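# Four arms lower a slung pipe into a trench

## Task

Using the pipe's slings, ease the pipe down into the trench until it lies along its full length on the trench floor. The attempt fails immediately if the pipe is moving quickly while in contact with a bank or the trench, for example from being dropped from above or rolled in.

## Robot and tools

ROBOTS. Four identical i2rt Big YAM arms: arm1, arm2, arm3, arm4. Each has six revolute joints, a two-finger gripper and a wrist camera. Foot (base_link) poses in the scene frame, metres, quaternion wxyz; each foot's own +x is the direction its arm unfolds at joint1_rad 0:
arm1 x=-1.010 y=-0.478 z=+0.809 q=(+0.767, -0.008, -0.002, +0.641)
arm2 x=-0.307 y=+0.516 z=+0.819 q=(+0.685, -0.007, -0.006, -0.728)
arm3 x=+0.612 y=-0.542 z=+0.812 q=(+0.646, +0.002, -0.005, +0.763)
arm4 x=+1.210 y=+0.500 z=+0.782 q=(+0.730, +0.001, -0.002, -0.683)
The hand reaches roughly 1.0 m from the joint1 axis.

FRAME. One shared scene frame, origin on the floor, +z up, lengths in metres. "hand" is the point between the finger pads, about 1 cm behind the tips. Fingers point along the hand's +z; they open and close along its y. hand_target is where the hand would be at the joint targets currently held. Printed hand positions drift from the truth at long reach.

CAMERAS. arm1_cam_wrist to arm4_cam_wrist ride on the hands; cam_high and cam_low are fixed in the room. All images are 672x504 pixels.

move. Arguments: arm1, arm2, arm3, arm4 (each optional) and cameras. An arm left out receives no new command but may keep pushing toward old targets. Each arm's object may hold:
- joints: absolute targets keyed by name. joint1_rad -2.879..2.879 (rotation about the foot, positive counter-clockwise seen from above); joint2_rad 0..3.141 (shoulder; 0 is upper arm back and near level, increasing lifts it up then forward); joint3_rad 0..3.019 (elbow; 0 folded, increasing opens); joint4_rad -1.692..1.57 (hand pitch, positive tips fingers up); joint5_rad -1.57..1.57 (sideways swing, positive toward the arm's right); joint6_rad -2.094..2.094 (roll, positive clockwise viewed from behind the hand); gripper_m 0..0.093, the fingertip gap in metres. Joints move at separate rates, so the hand can sweep a wide arc.
- target: one list of seven numbers [x, y, z, qw, qx, qy, qz], an absolute hand pose in the scene frame (metres, unit quaternion), reached along a straight line starting from hand_target. When target is given, joints may contain only gripper_m.
- speed: top path speed in m/s, 0.002..0.5, default 0.25; only allowed with target. Rotation is capped at twice that value in rad/s.
All motions in a call begin together. All hand paths in one call finish together, paced by the slowest. A path lasts 0.5 to 10 s and is cut short after 10 s; no call exceeds 15 s. Each control step clamps the commanded pose to within 100 mm and 20 degrees of the measured hand, then uses damped IK, favouring position. Hands lag, stray, may exceed speed near full stretch, and usually finish about a centimetre off. Paths ignore obstacles and other arms. Unknown keys make the call invalid; out-of-range values make it refused, and after a refusal (or a stop interrupting a call) the remaining move, wait and finished_scene calls in that same reply are skipped.
cameras: list of camera names or "all"; omitted or null means all, [] means none.

wait: seconds 0..10, plus optional cameras. Sends nothing; the sim keeps running.
zoom_image: camera and region [x0, y0, x1, y1] in pixels (top-left origin, at most 504x504), only for a camera in the latest images.
read_manual: section "licences"; returns licence text only.
finished_scene: scene = the current scene's number; irreversible, moves to the next scene and usually reports success.

RESULTS. Per arm: joint_positions; Joint velocities (rad/s, gripper m/s; "within noise" if all are tiny); joint torques in N m (arm joints only, offset and noisy, positive toward larger angles; entries 3 and 4 wrap at ±28 and flip sign); hand and hand_target; joint_status and hand_status; on_its_own (actions the robot took unasked, "held at" being a target, not a reading). The line "move: arm1 done; arm2 time_out" summarises each moved arm. "pictures" lists images in order; frames may be slightly older than the state. Arms not named appear under "as last shown" with status "not commanded". A no-action move gives the full state, scene number and task. Status words: done; off_target (stopped short, may still push); time_out (each joint then holds a target near where it stood and keeps pushing; send the reported position to relax it); not_followed, "joint command not followed", "pose unreachable" (a self/inter-arm collision check withheld targets; the gripper part still runs; the arm may keep retrying). Tolerances for done: ±0.045, 0.14, 0.09, 0.055, 0.03, 0.035 rad and ±0.003 m.

GRIPPER. Gripping a rigid part at full force reads up to 0.005 m narrower (some up to 0.002 wider) than the part; closed on nothing reads 0.000..0.003. Full force comes at about 0.005 m below the first-touch reading. Release by commanding well above the reading. Force per pad is about 50 to 64 N.

HEAT. Holding loads, long stretches or pushing into unreachable poses warms motors; MOTOR HOT appears at 85 °C, and at 100 °C the arm goes limp (OVER-TEMPERATURE FAULT) for 30 to 60 s or more, with keys reading limit_stop_at_motor_heat; resend targets afterward.

AVOID. Pressing two robots together, including closing a gripper on another arm's fingers; the collision check can react late and lets fingers, gripper housings and cameras meet. Arms do not wait for each other. Do not drop, roll or slam the pipe, release it while it moves, push hard, or knock anything off the work area. Loose objects may occasionally be nudged. The scene keeps running between calls with the last command held, and the pipe must stay resting on the trench bed without the robots before finishing.

Each tool is called as name(argument=value, ...) on one line, values as JSON.

## Session

move()

Scene clock: 0.00 s.
Joint torques (N m): no reading
Heat: arm1: hottest joint2_rad 29 °C; arm2: hottest gripper 29 °C; arm3: hottest joint2_rad 29 °C; arm4: hottest joint5_rad 29 °C.
Joint velocities: within noise
arm1.joint_positions: joint1_rad=+0.463 joint2_rad=+0.644 joint3_rad=+1.433 joint4_rad=-1.528 joint5_rad=-0.151 joint6_rad=+0.131 gripper_m=+0.09396
arm1.joint_status: not commanded
arm1.hand: x=-1.1007 y=-0.2799 z=+1.3245 quat_wxyz=(-0.162, +0.716, -0.571, -0.367) (m; scene frame)
arm1.hand_target: x=-1.1003 y=-0.2818 z=+1.3343 quat_wxyz=(-0.169, +0.713, -0.567, -0.376) (m; scene frame)
arm1.hand_status: not commanded
arm2.joint_positions: joint1_rad=+0.344 joint2_rad=+0.519 joint3_rad=+1.379 joint4_rad=-1.320 joint5_rad=+0.063 joint6_rad=+0.187 gripper_m=+0.09396
arm2.joint_status: not commanded
arm2.hand: x=-0.2620 y=+0.3341 z=+1.3801 quat_wxyz=(-0.439, -0.579, -0.615, +0.304) (m; scene frame)
arm2.hand_target: x=-0.2629 y=+0.3373 z=+1.3911 quat_wxyz=(-0.449, -0.575, -0.610, +0.310) (m; scene frame)
arm2.hand_status: not commanded
arm3.joint_positions: joint1_rad=-0.192 joint2_rad=+0.525 joint3_rad=+1.406 joint4_rad=-1.298 joint5_rad=-0.073 joint6_rad=+0.119 gripper_m=+0.09396
arm3.joint_status: not commanded
arm3.hand: x=+0.6033 y=-0.3522 z=+1.3879 quat_wxyz=(-0.348, +0.562, -0.618, -0.425) (m; scene frame)
arm3.hand_target: x=+0.6032 y=-0.3558 z=+1.3978 quat_wxyz=(-0.355, +0.558, -0.613, -0.433) (m; scene frame)
arm3.hand_status: not commanded
arm4.joint_positions: joint1_rad=-0.380 joint2_rad=+0.466 joint3_rad=+1.426 joint4_rad=-1.395 joint5_rad=+0.164 joint6_rad=+0.191 gripper_m=+0.09396
arm4.joint_status: not commanded
arm4.hand: x=+1.1323 y=+0.3633 z=+1.3533 quat_wxyz=(-0.305, -0.747, -0.388, +0.446) (m; scene frame)
arm4.hand_target: x=+1.1330 y=+0.3657 z=+1.3639 quat_wxyz=(-0.312, -0.741, -0.383, +0.454) (m; scene frame)
arm4.hand_status: not commanded
pictures: arm1_cam_wrist, arm2_cam_wrist, arm3_cam_wrist, arm4_cam_wrist, cam_high, cam_low

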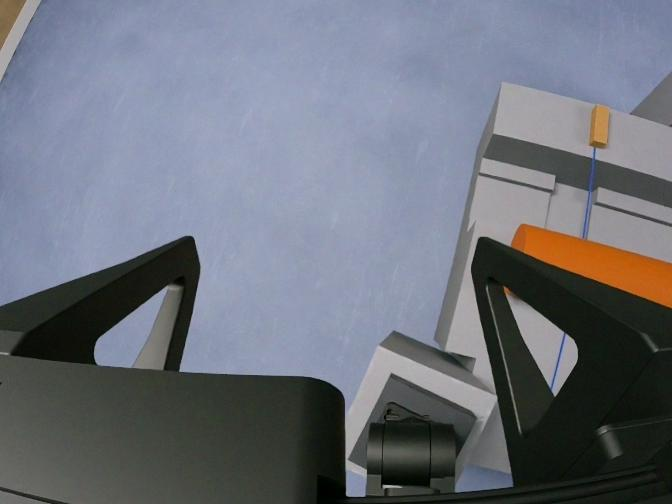

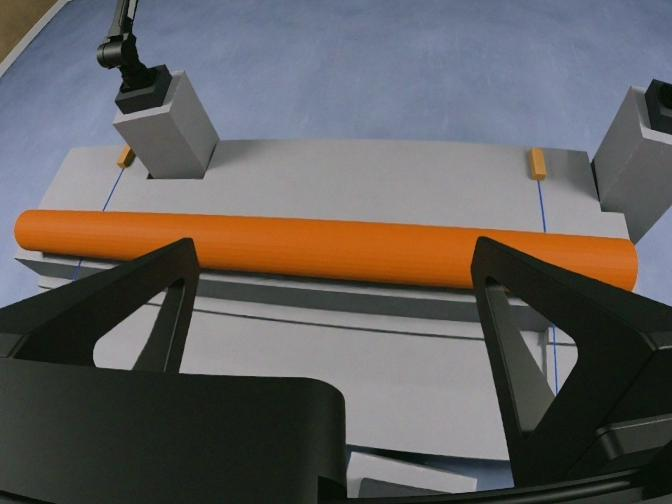

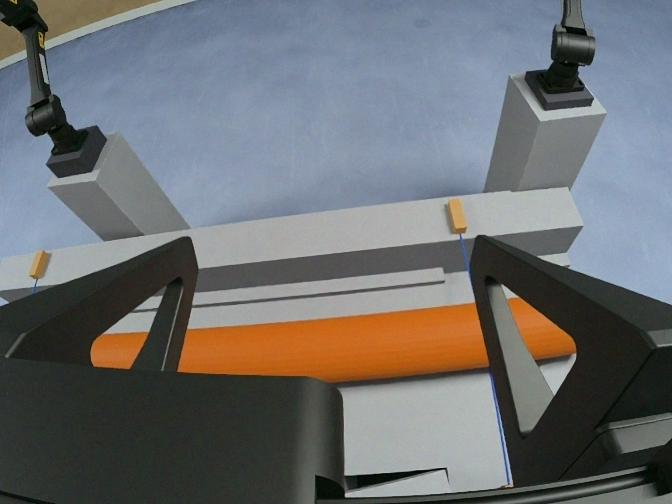

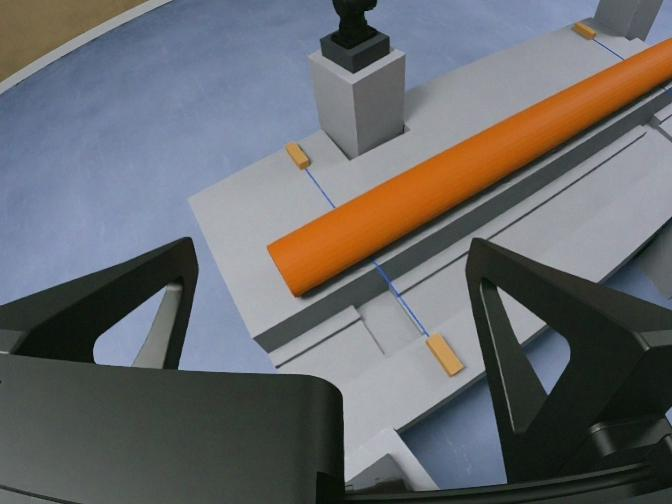

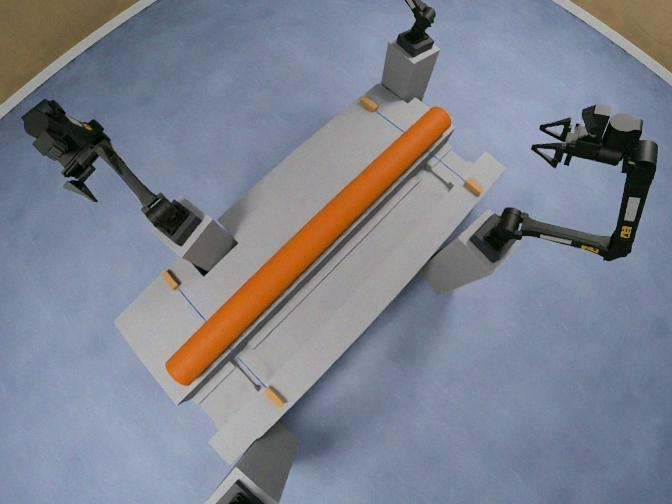

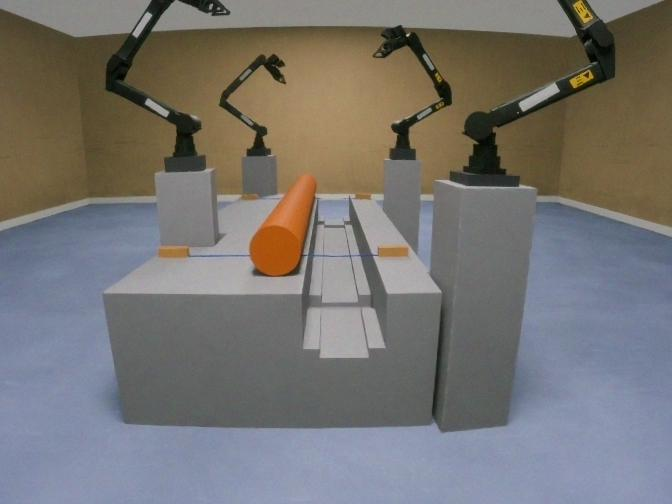

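zoom_image(camera="cam_low", region=[90, 150, 450, 430])

zoom_image(camera="cam_high", region=[100, 60, 520, 500])

zoom_image(camera="arm4_cam_wrist", region=[180, 100, 672, 470])

zoom_image(camera="arm2_cam_wrist", region=[0, 50, 500, 500])

Scaled by 1.400.

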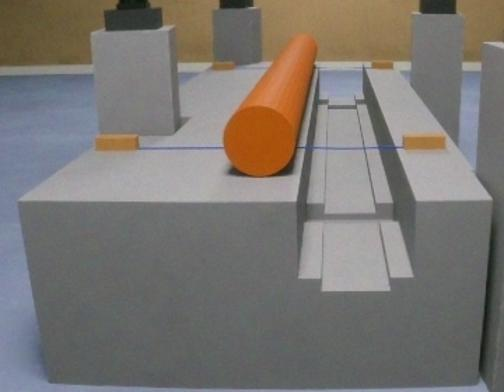

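Scaled by 1.145.

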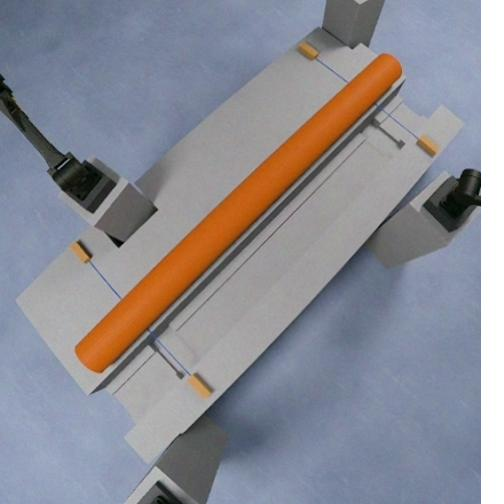

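Scaled by 1.024 (camera's finer frame: 960x720).

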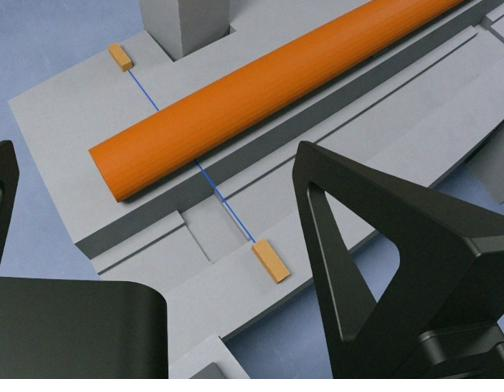

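Scaled by 1.008 (camera's finer frame: 960x720).

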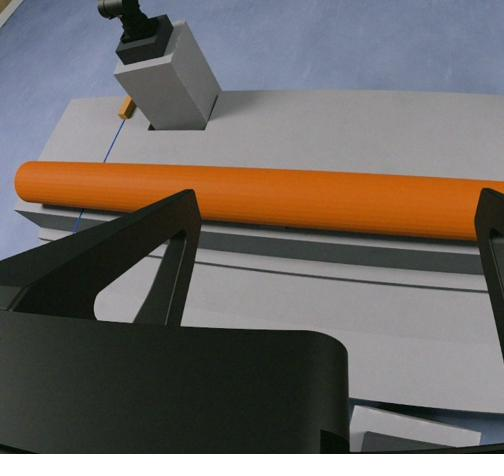

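zoom_image(camera="cam_low", region=[140, 200, 440, 380])

zoom_image(camera="arm4_cam_wrist", region=[220, 120, 500, 400])

zoom_image(camera="arm1_cam_wrist", region=[420, 60, 672, 500])

Scaled by 1.680.

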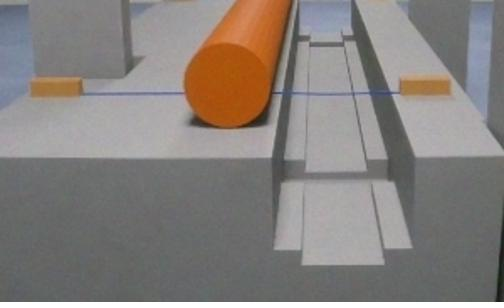

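Scaled by 1.800 (camera's finer frame: 960x720).

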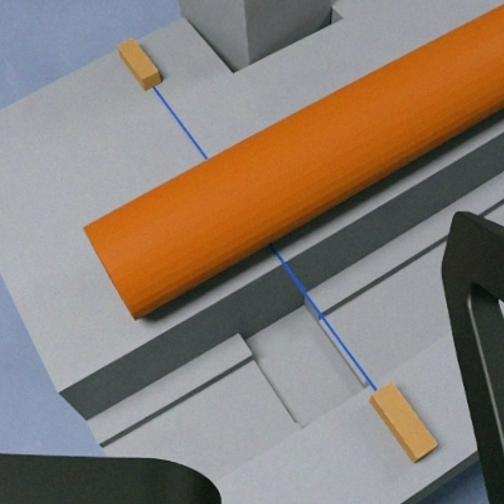

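Scaled by 1.145 (camera's finer frame: 960x720).

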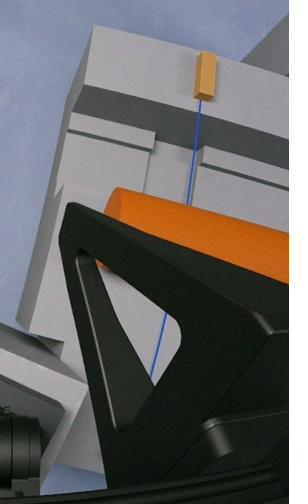

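move(arm1={"joints": {"joint1_rad": -1.558, "joint2_rad": 1.75, "joint3_rad": 0.65, "joint4_rad": -0.47, "joint5_rad": 0, "joint6_rad": -1.737}}, arm2={"joints": {"joint1_rad": -0.988, "joint2_rad": 1.95, "joint3_rad": 1.04, "joint4_rad": -0.66, "joint5_rad": 0, "joint6_rad": -1.049}}, arm3={"joints": {"joint1_rad": -1.728, "joint2_rad": 1.7, "joint3_rad": 0.5, "joint4_rad": -0.37, "joint5_rad": 0, "joint6_rad": -1.562}}, arm4={"joints": {"joint1_rad": -1.079, "joint2_rad": 1.8, "joint3_rad": 0.9, "joint4_rad": -0.67, "joint5_rad": 0, "joint6_rad": -1.012}})

Scene clock: 133.97 s.
Joint torques (N m): arm1=[0.32 -10.93 3.92 0.94 -0.12 -0.14] | arm2=[-0.38 -17.38 6.56 -0.06 -0.24 0.04] | arm3=[1.26 -10.99 3.11 0.39 -0.36 -0.05] | arm4=[0.79 -14.45 5.27 0.61 0 0]
Heat: arm1: hottest joint3_rad 36 °C; arm2: hottest joint3_rad 38 °C; arm3: hottest joint3_rad 30 °C; arm4: hottest joint3_rad 33 °C.
move: arm1 done; arm2 done; arm3 done; arm4 done
Joint velocities: within noise
arm1.joint_positions: joint1_rad=-1.560 joint2_rad=+1.736 joint3_rad=+0.655 joint4_rad=-0.481 joint5_rad=+0.001 joint6_rad=-1.728 gripper_m=+0.09398
arm1.joint_status: all done
arm1.hand: x=-0.6804 y=-0.5350 z=+0.7241 quat_wxyz=(-0.004, +0.704, -0.710, +0.013)
arm1.hand_target: x=-0.6840 y=-0.5337 z=+0.7185 quat_wxyz=(-0.002, +0.708, -0.707, +0.008)
arm1.hand_status: not commanded
arm2.joint_positions: joint1_rad=-0.990 joint2_rad=+1.959 joint3_rad=+1.037 joint4_rad=-0.670 joint5_rad=+0.002 joint6_rad=-1.042 gripper_m=+0.09397
arm2.joint_status: all done
arm2.hand: x=-0.7014 y=+0.2900 z=+0.7292 quat_wxyz=(-0.007, -0.711, -0.704, -0.004)
arm2.hand_target: x=-0.7058 y=+0.2859 z=+0.7337 quat_wxyz=(-0.005, -0.707, -0.707, +0.007)
arm2.hand_status: not commanded
arm3.joint_positions: joint1_rad=-1.728 joint2_rad=+1.697 joint3_rad=+0.498 joint4_rad=-0.380 joint5_rad=+0.003 joint6_rad=-1.554 gripper_m=+0.09397
arm3.joint_status: all done
arm3.hand: x=+0.8858 y=-0.5402 z=+0.7087 quat_wxyz=(-0.001, +0.704, -0.710, -0.004)
arm3.hand_target: x=+0.8889 y=-0.5396 z=+0.7082 quat_wxyz=(-0.005, +0.707, -0.707, -0.002)
arm3.hand_status: not commanded
arm4.joint_positions: joint1_rad=-1.086 joint2_rad=+1.813 joint3_rad=+0.894 joint4_rad=-0.682 joint5_rad=+0.000 joint6_rad=-0.999 gripper_m=+0.09397
arm4.joint_status: all done
arm4.hand: x=+0.8667 y=+0.2892 z=+0.7135 quat_wxyz=(-0.006, -0.714, -0.700, -0.016)
arm4.hand_target: x=+0.8604 y=+0.2822 z=+0.7198 quat_wxyz=(-0.002, -0.708, -0.707, +0.000)
arm4.hand_status: not commanded
pictures: arm1_cam_wrist, arm2_cam_wrist, arm3_cam_wrist, arm4_cam_wrist, cam_high, cam_low

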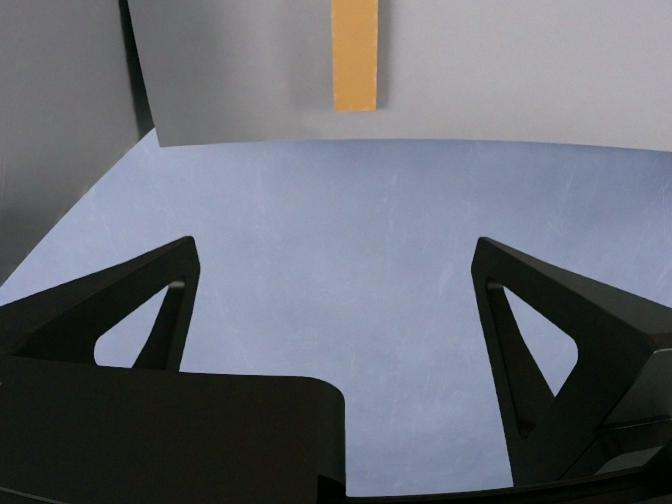

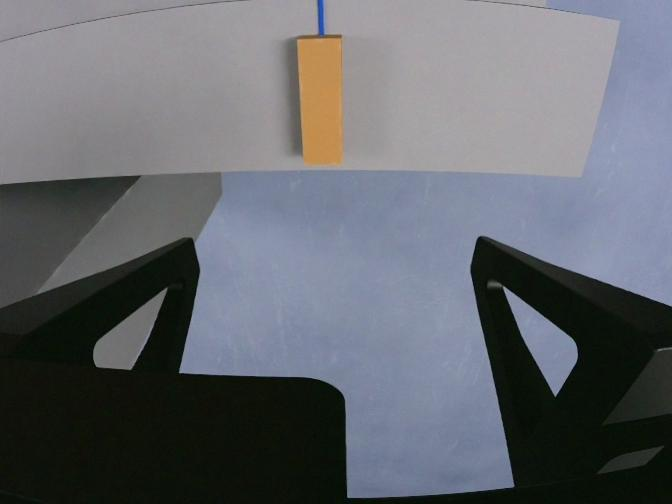

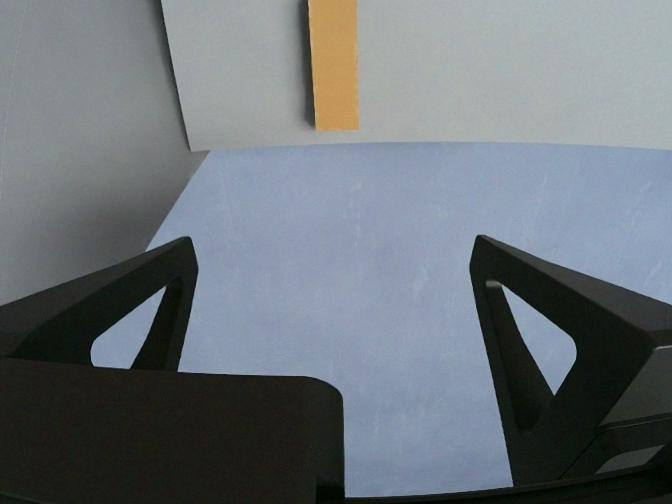

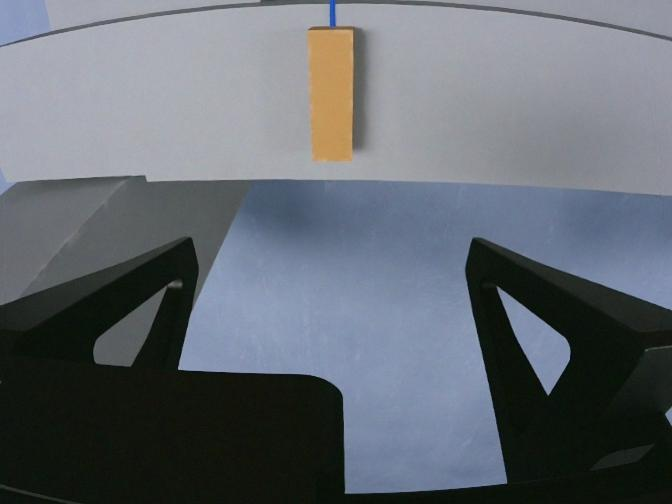

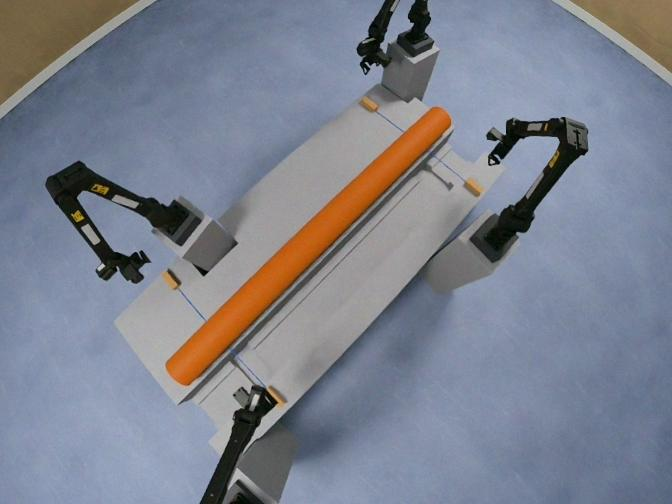

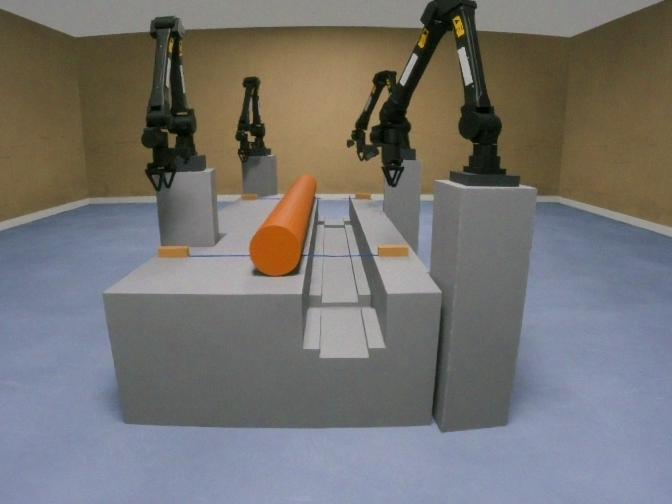

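move(arm1={"target": [-0.661, -0.475, 0.57, 0, 0.7071, -0.7071, 0], "speed": 0.15}, arm2={"target": [-0.690, 0.282, 0.57, 0, 0.7071, 0.7071, 0], "speed": 0.15}, arm3={"target": [0.886, -0.500, 0.57, 0, 0.7071, -0.7071, 0], "speed": 0.15}, arm4={"target": [0.867, 0.280, 0.57, 0, 0.7071, 0.7071, 0], "speed": 0.15})

Scene clock: 147.30 s.
Joint torques (N m): arm1=[-0.09 -13.33 1.76 0.94 -0.17 0.09] | arm2=[0.56 -18.2 5.03 -0.02 -0.09 0.21] | arm3=[1.67 -14.45 -0.32 0.35 -0.1 0.08] | arm4=[0.97 -15.74 3.75 0.59 0.1 0.14]
Heat: arm1: hottest joint3_rad 34 °C; arm2: hottest joint3_rad 36 °C; arm3: hottest joint3_rad 30 °C; arm4: hottest joint3_rad 33 °C.
move: arm1 done; arm2 off_target; arm3 done; arm4 off_target
Joint velocities: within noise
arm1.joint_positions: joint1_rad=-1.385 joint2_rad=+2.234 joint3_rad=+0.766 joint4_rad=-0.123 joint5_rad=-0.008 joint6_rad=-1.568 gripper_m=+0.09398
arm1.joint_status: not commanded
arm1.hand: x=-0.6644 y=-0.4768 z=+0.5749 quat_wxyz=(+0.003, +0.709, -0.705, -0.002)
arm1.hand_target: x=-0.6611 y=-0.4750 z=+0.5701 quat_wxyz=(+0.000, +0.707, -0.707, +0.000)
arm1.hand_status: done (0.006 m and 0.5 deg from the pose sent, 0.167 m and 1.6 deg at the start)
arm2.joint_positions: joint1_rad=-0.977 joint2_rad=+2.341 joint3_rad=+1.053 joint4_rad=-0.330 joint5_rad=+0.012 joint6_rad=-1.031 gripper_m=+0.09397
arm2.joint_status: not commanded
arm2.hand: x=-0.6784 y=+0.2959 z=+0.5666 quat_wxyz=(-0.006, -0.709, -0.705, -0.018)
arm2.hand_target: x=-0.6897 y=+0.2821 z=+0.5704 quat_wxyz=(+0.000, -0.707, -0.707, +0.000)
arm2.hand_status: off_target (0.018 m and 2.1 deg from the pose sent, 0.160 m and 1.1 deg at the start)
arm3.joint_positions: joint1_rad=-1.589 joint2_rad=+2.244 joint3_rad=+0.584 joint4_rad=+0.076 joint5_rad=+0.006 joint6_rad=-1.426 gripper_m=+0.09397
arm3.joint_status: not commanded
arm3.hand: x=+0.8837 y=-0.5015 z=+0.5711 quat_wxyz=(+0.002, +0.708, -0.707, -0.004)
arm3.hand_target: x=+0.8861 y=-0.5000 z=+0.5700 quat_wxyz=(+0.000, +0.707, -0.707, +0.000)
arm3.hand_status: done (0.003 m and 0.5 deg from the pose sent, 0.144 m and 0.7 deg at the start)
arm4.joint_positions: joint1_rad=-1.076 joint2_rad=+2.194 joint3_rad=+0.889 joint4_rad=-0.306 joint5_rad=+0.002 joint6_rad=-0.999 gripper_m=+0.09397
arm4.joint_status: not commanded
arm4.hand: x=+0.8814 y=+0.2932 z=+0.5651 quat_wxyz=(-0.006, -0.711, -0.703, -0.020)
arm4.hand_target: x=+0.8673 y=+0.2801 z=+0.5705 quat_wxyz=(+0.000, -0.707, -0.707, +0.000)
arm4.hand_status: off_target (0.020 m and 2.5 deg from the pose sent, 0.144 m and 2.3 deg at the start)
pictures: arm1_cam_wrist, arm2_cam_wrist, arm3_cam_wrist, arm4_cam_wrist, cam_high, cam_low

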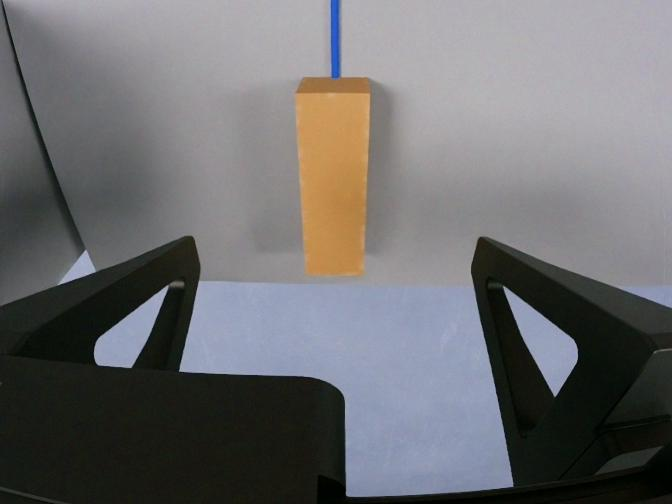

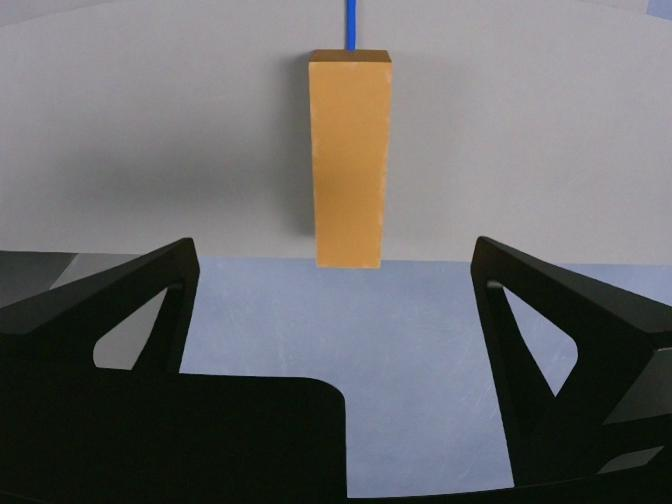

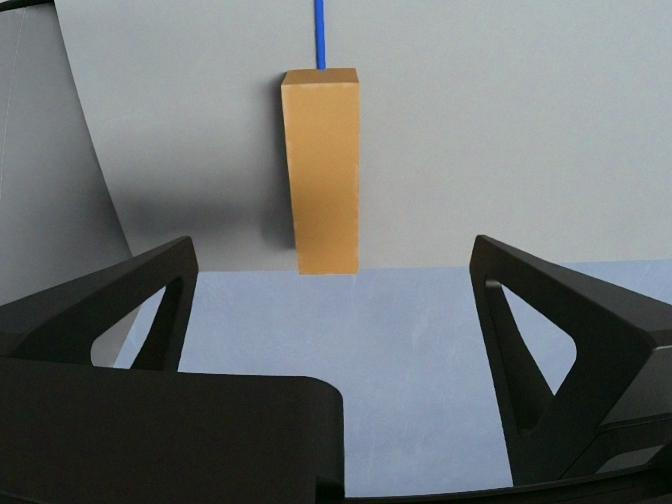

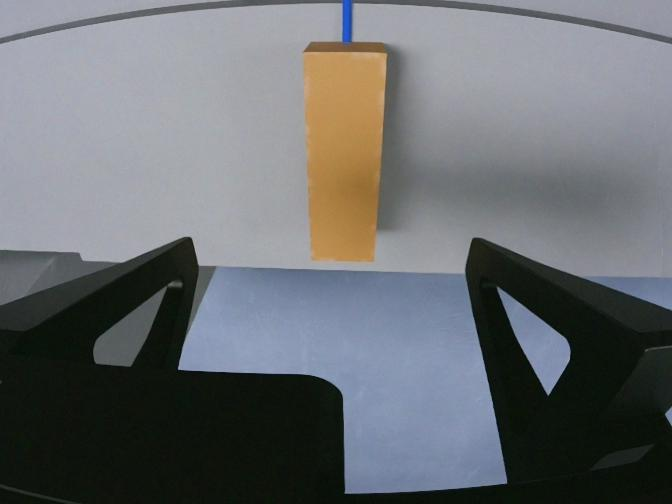

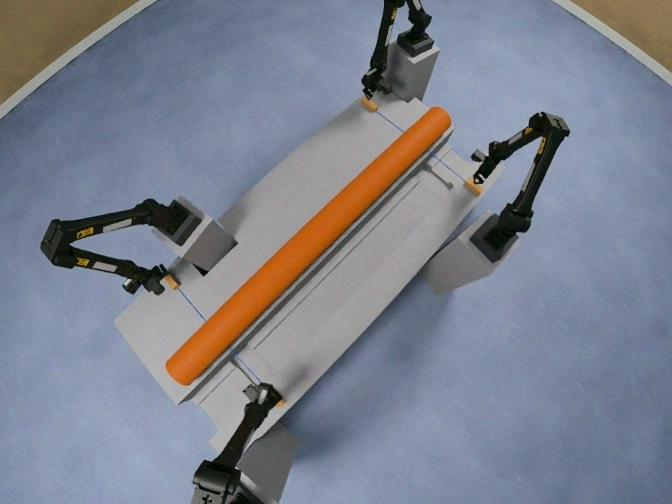

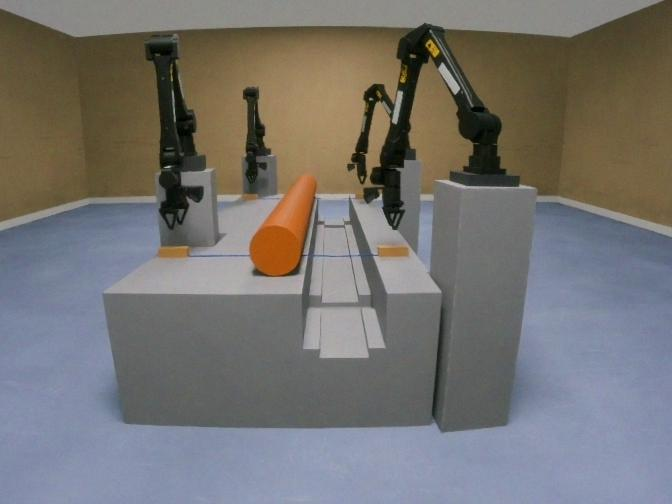

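move(arm1={"target": [-0.661, -0.474, 0.495, 0, 0.7071, -0.7071, 0], "speed": 0.08}, arm2={"target": [-0.699, 0.269, 0.50, 0, 0.7071, 0.7071, 0], "speed": 0.08}, arm3={"target": [0.881, -0.497, 0.495, 0, 0.7071, -0.7071, 0], "speed": 0.08}, arm4={"target": [0.862, 0.262, 0.50, 0, 0.7071, 0.7071, 0], "speed": 0.08})

Scene clock: 161.47 s.
Joint torques (N m): arm1=[0.73 -14.15 0.39 1.03 -0.13 0.1] | arm2=[0.62 -18.32 4.44 -0.01 -0.09 0.19] | arm3=[1.96 -14.8 -1.47 0.38 -0.1 0.09] | arm4=[0.85 -16.03 2.86 0.65 0.1 0.31]
Heat: arm1: hottest joint3_rad 33 °C; arm2: hottest joint3_rad 35 °C; arm3: hottest joint2_rad 30 °C; arm4: hottest joint3_rad 32 °C.
move: arm1 done; arm2 off_target; arm3 done; arm4 off_target
Joint velocities: within noise
arm1.joint_positions: joint1_rad=-1.385 joint2_rad=+2.458 joint3_rad=+0.868 joint4_rad=+0.010 joint5_rad=-0.008 joint6_rad=-1.563 gripper_m=+0.09398
arm1.joint_status: not commanded
arm1.hand: x=-0.6575 y=-0.4774 z=+0.5027 quat_wxyz=(-0.001, +0.707, -0.707, +0.002)
arm1.hand_target: x=-0.6611 y=-0.4741 z=+0.4952 quat_wxyz=(+0.000, +0.707, -0.707, +0.000)
arm1.hand_status: done (0.009 m and 0.3 deg from the pose sent, 0.080 m and 0.5 deg at the start)
arm2.joint_positions: joint1_rad=-0.966 joint2_rad=+2.521 joint3_rad=+1.182 joint4_rad=-0.266 joint5_rad=+0.012 joint6_rad=-1.019 gripper_m=+0.09397
arm2.joint_status: not commanded
arm2.hand: x=-0.6930 y=+0.2805 z=+0.5021 quat_wxyz=(-0.004, -0.710, -0.704, -0.011)
arm2.hand_target: x=-0.6987 y=+0.2691 z=+0.5003 quat_wxyz=(+0.000, -0.707, -0.707, +0.000)
arm2.hand_status: off_target (0.013 m and 1.4 deg from the pose sent, 0.075 m and 2.1 deg at the start)
arm3.joint_positions: joint1_rad=-1.582 joint2_rad=+2.505 joint3_rad=+0.688 joint4_rad=+0.239 joint5_rad=+0.006 joint6_rad=-1.414 gripper_m=+0.09397
arm3.joint_status: not commanded
arm3.hand: x=+0.8815 y=-0.4991 z=+0.4977 quat_wxyz=(+0.000, +0.706, -0.708, -0.002)
arm3.hand_target: x=+0.8809 y=-0.4970 z=+0.4950 quat_wxyz=(+0.000, +0.707, -0.707, +0.000)
arm3.hand_status: done (0.003 m and 0.3 deg from the pose sent, 0.076 m and 0.5 deg at the start)
arm4.joint_positions: joint1_rad=-1.046 joint2_rad=+2.389 joint3_rad=+1.004 joint4_rad=-0.211 joint5_rad=+0.002 joint6_rad=-0.985 gripper_m=+0.09397
arm4.joint_status: not commanded
arm4.hand: x=+0.8707 y=+0.2720 z=+0.4997 quat_wxyz=(-0.004, -0.705, -0.709, -0.013)
arm4.hand_target: x=+0.8621 y=+0.2620 z=+0.5003 quat_wxyz=(+0.000, -0.707, -0.707, +0.000)
arm4.hand_status: off_target (0.013 m and 1.6 deg from the pose sent, 0.075 m and 2.5 deg at the start)
pictures: arm1_cam_wrist, arm2_cam_wrist, arm3_cam_wrist, arm4_cam_wrist, cam_high, cam_low

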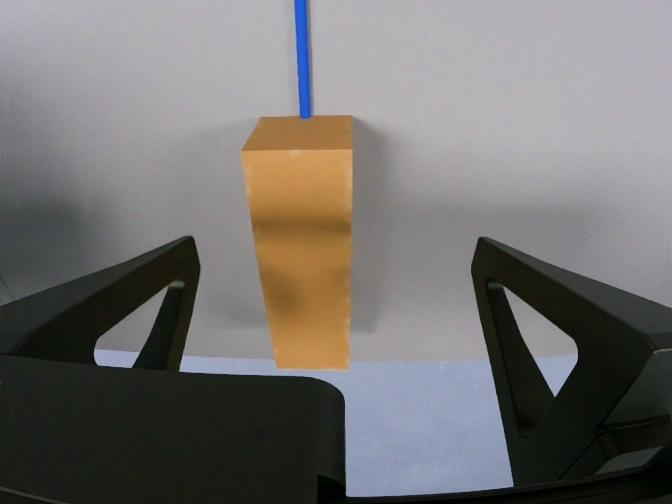

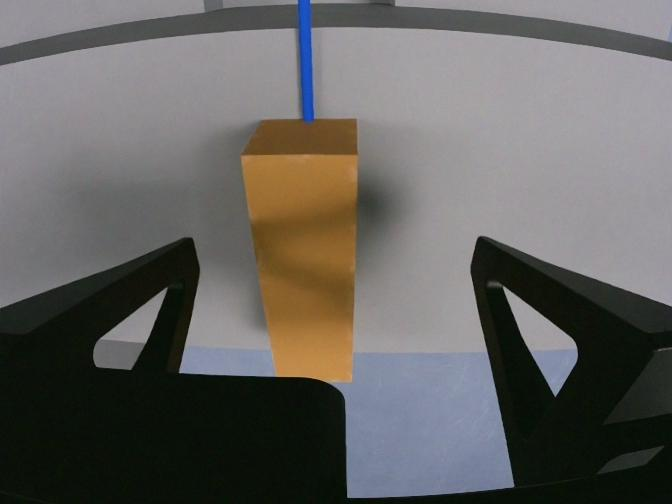

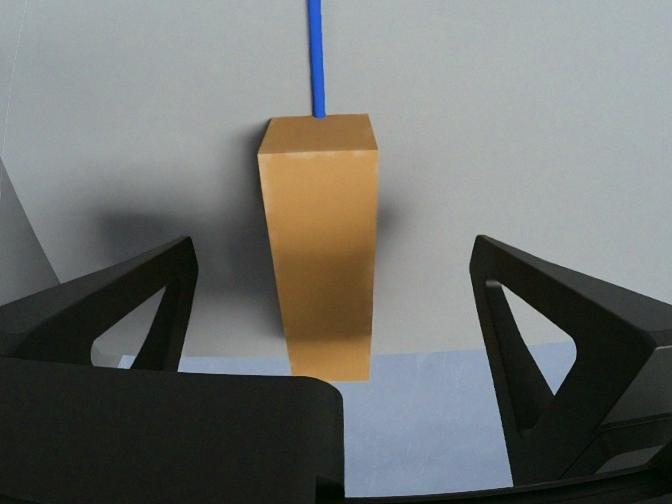

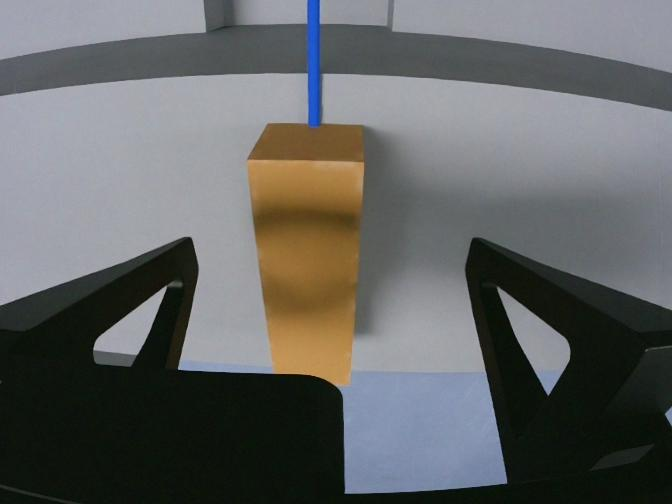

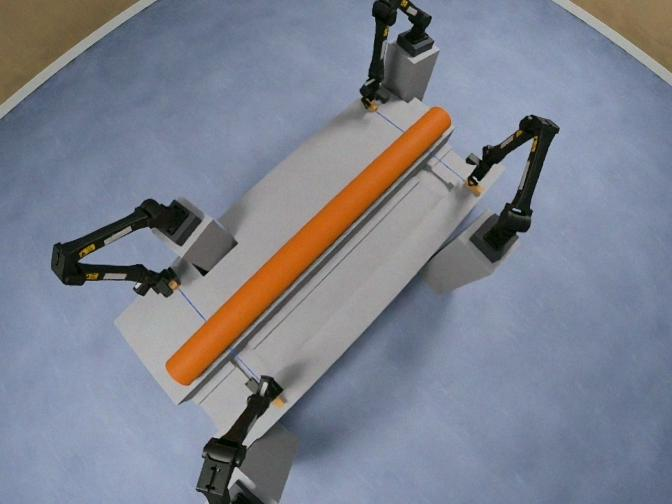

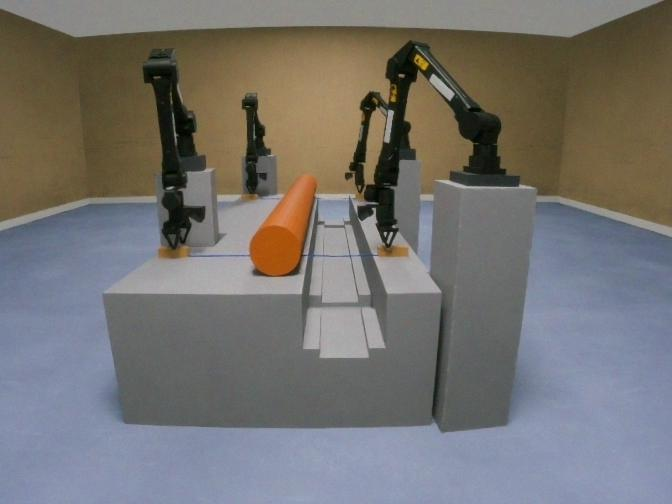

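move(arm1={"target": [-0.671, -0.469, 0.470, 0, 0.7071, -0.7071, 0], "speed": 0.05}, arm2={"target": [-0.688, 0.269, 0.476, 0, 0.7071, 0.7071, 0], "speed": 0.05}, arm3={"target": [0.876, -0.497, 0.474, 0, 0.7071, -0.7071, 0], "speed": 0.05}, arm4={"target": [0.871, 0.262, 0.478, 0, 0.7071, 0.7071, 0], "speed": 0.05})

Scene clock: 170.50 s.
Joint torques (N m): arm1=[1.14 -13.27 0.09 0.98 -0.15 0.09] | arm2=[0.5 -18.2 3.89 -0.08 -0.09 0.24] | arm3=[1.9 -14.62 -1.72 0.46 -0.1 0.09] | arm4=[0.91 -15.91 2.5 0.65 0.1 0.31]
Heat: arm1: hottest joint3_rad 32 °C; arm2: hottest joint3_rad 34 °C; arm3: hottest joint2_rad 30 °C; arm4: hottest joint3_rad 32 °C.
move: arm1 done; arm2 off_target; arm3 done; arm4 off_target
Joint velocities: within noise
arm1.joint_positions: joint1_rad=-1.368 joint2_rad=+2.532 joint3_rad=+0.882 joint4_rad=+0.071 joint5_rad=-0.008 joint6_rad=-1.547 gripper_m=+0.09398
arm1.joint_status: not commanded
arm1.hand: x=-0.6670 y=-0.4722 z=+0.4784 quat_wxyz=(-0.001, +0.707, -0.707, +0.002)
arm1.hand_target: x=-0.6713 y=-0.4691 z=+0.4702 quat_wxyz=(+0.000, +0.707, -0.707, +0.000)
arm1.hand_status: done (0.010 m and 0.3 deg from the pose sent, 0.036 m and 0.3 deg at the start)
arm2.joint_positions: joint1_rad=-0.953 joint2_rad=+2.577 joint3_rad=+1.191 joint4_rad=-0.218 joint5_rad=+0.012 joint6_rad=-1.007 gripper_m=+0.09397
arm2.joint_status: not commanded
arm2.hand: x=-0.6826 y=+0.2799 z=+0.4785 quat_wxyz=(-0.003, -0.710, -0.704, -0.011)
arm2.hand_target: x=-0.6879 y=+0.2691 z=+0.4763 quat_wxyz=(+0.000, -0.707, -0.707, +0.000)
arm2.hand_status: off_target (0.012 m and 1.4 deg from the pose sent, 0.029 m and 1.4 deg at the start)
arm3.joint_positions: joint1_rad=-1.579 joint2_rad=+2.574 joint3_rad=+0.715 joint4_rad=+0.283 joint5_rad=+0.006 joint6_rad=-1.412 gripper_m=+0.09397
arm3.joint_status: not commanded
arm3.hand: x=+0.8779 y=-0.4989 z=+0.4778 quat_wxyz=(-0.001, +0.706, -0.708, -0.001)
arm3.hand_target: x=+0.8759 y=-0.4970 z=+0.4741 quat_wxyz=(+0.000, +0.707, -0.707, +0.000)
arm3.hand_status: done (0.005 m and 0.2 deg from the pose sent, 0.025 m and 0.3 deg at the start)
arm4.joint_positions: joint1_rad=-1.034 joint2_rad=+2.444 joint3_rad=+1.010 joint4_rad=-0.162 joint5_rad=+0.002 joint6_rad=-0.973 gripper_m=+0.09397
arm4.joint_status: not commanded
arm4.hand: x=+0.8795 y=+0.2720 z=+0.4786 quat_wxyz=(-0.004, -0.705, -0.709, -0.013)
arm4.hand_target: x=+0.8712 y=+0.2620 z=+0.4783 quat_wxyz=(+0.000, -0.707, -0.707, +0.000)
arm4.hand_status: off_target (0.013 m and 1.6 deg from the pose sent, 0.024 m and 1.6 deg at the start)
pictures: arm1_cam_wrist, arm2_cam_wrist, arm3_cam_wrist, arm4_cam_wrist, cam_high, cam_low

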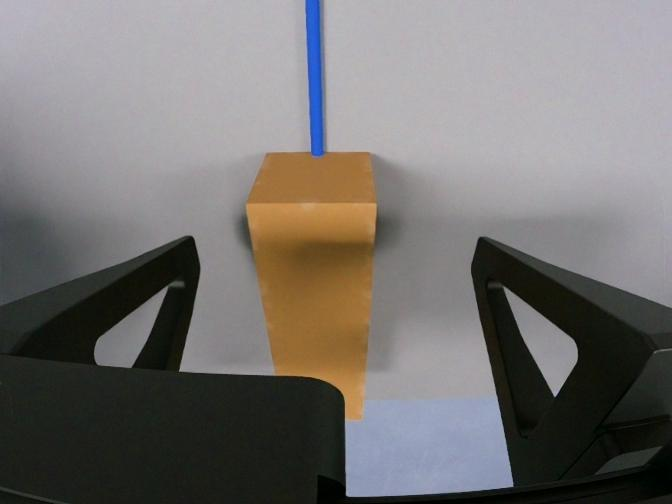

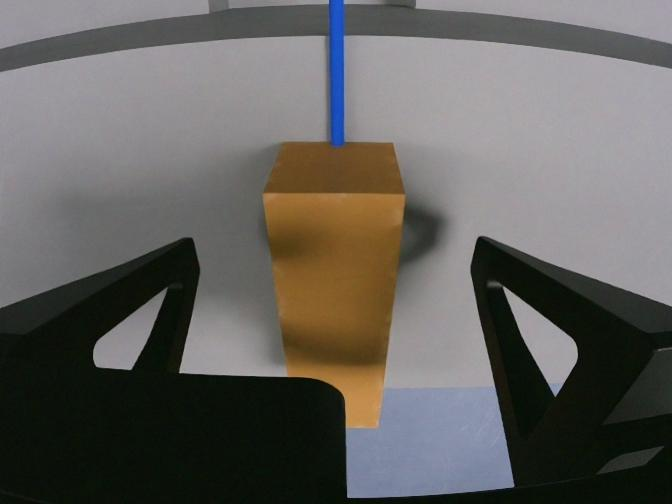

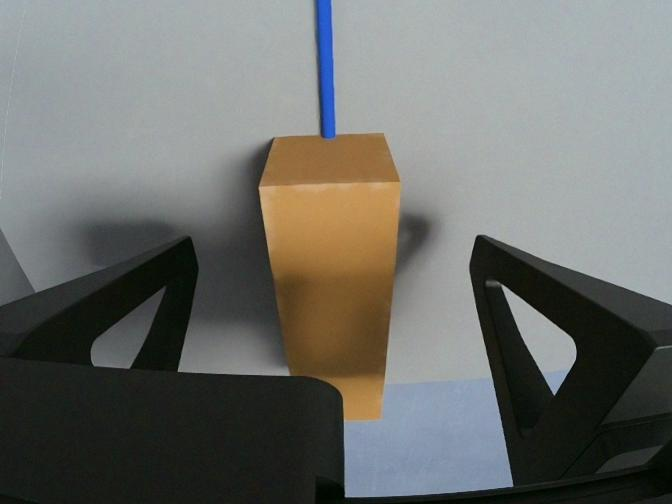

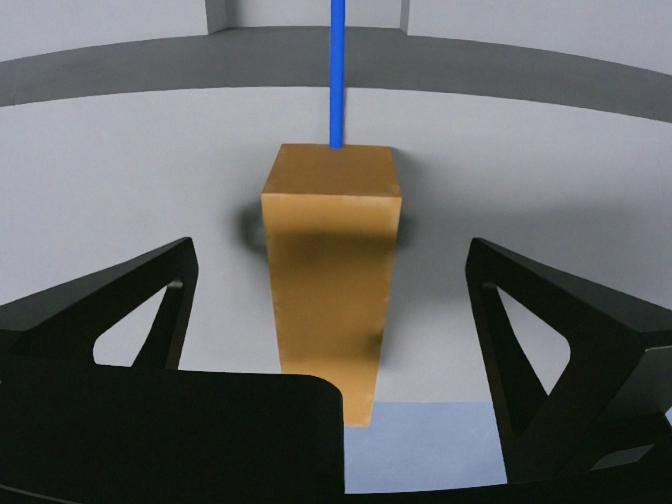

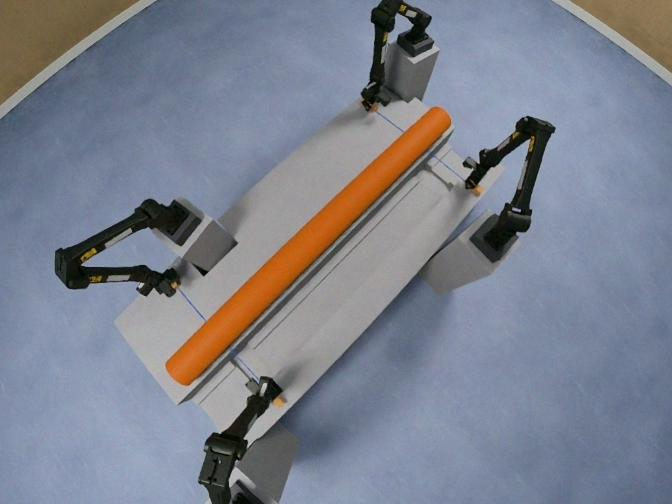

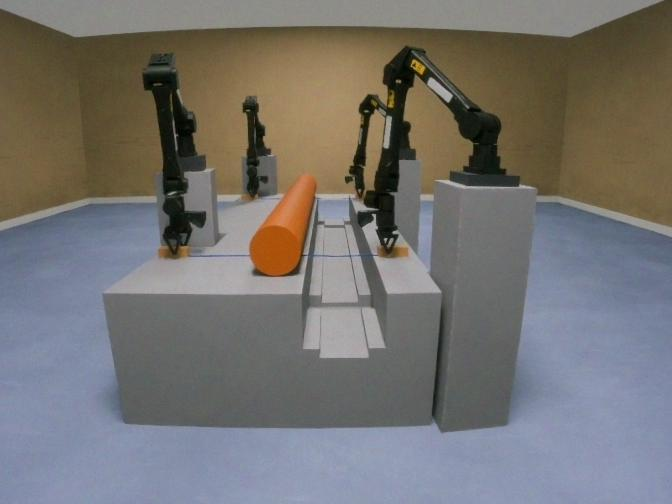

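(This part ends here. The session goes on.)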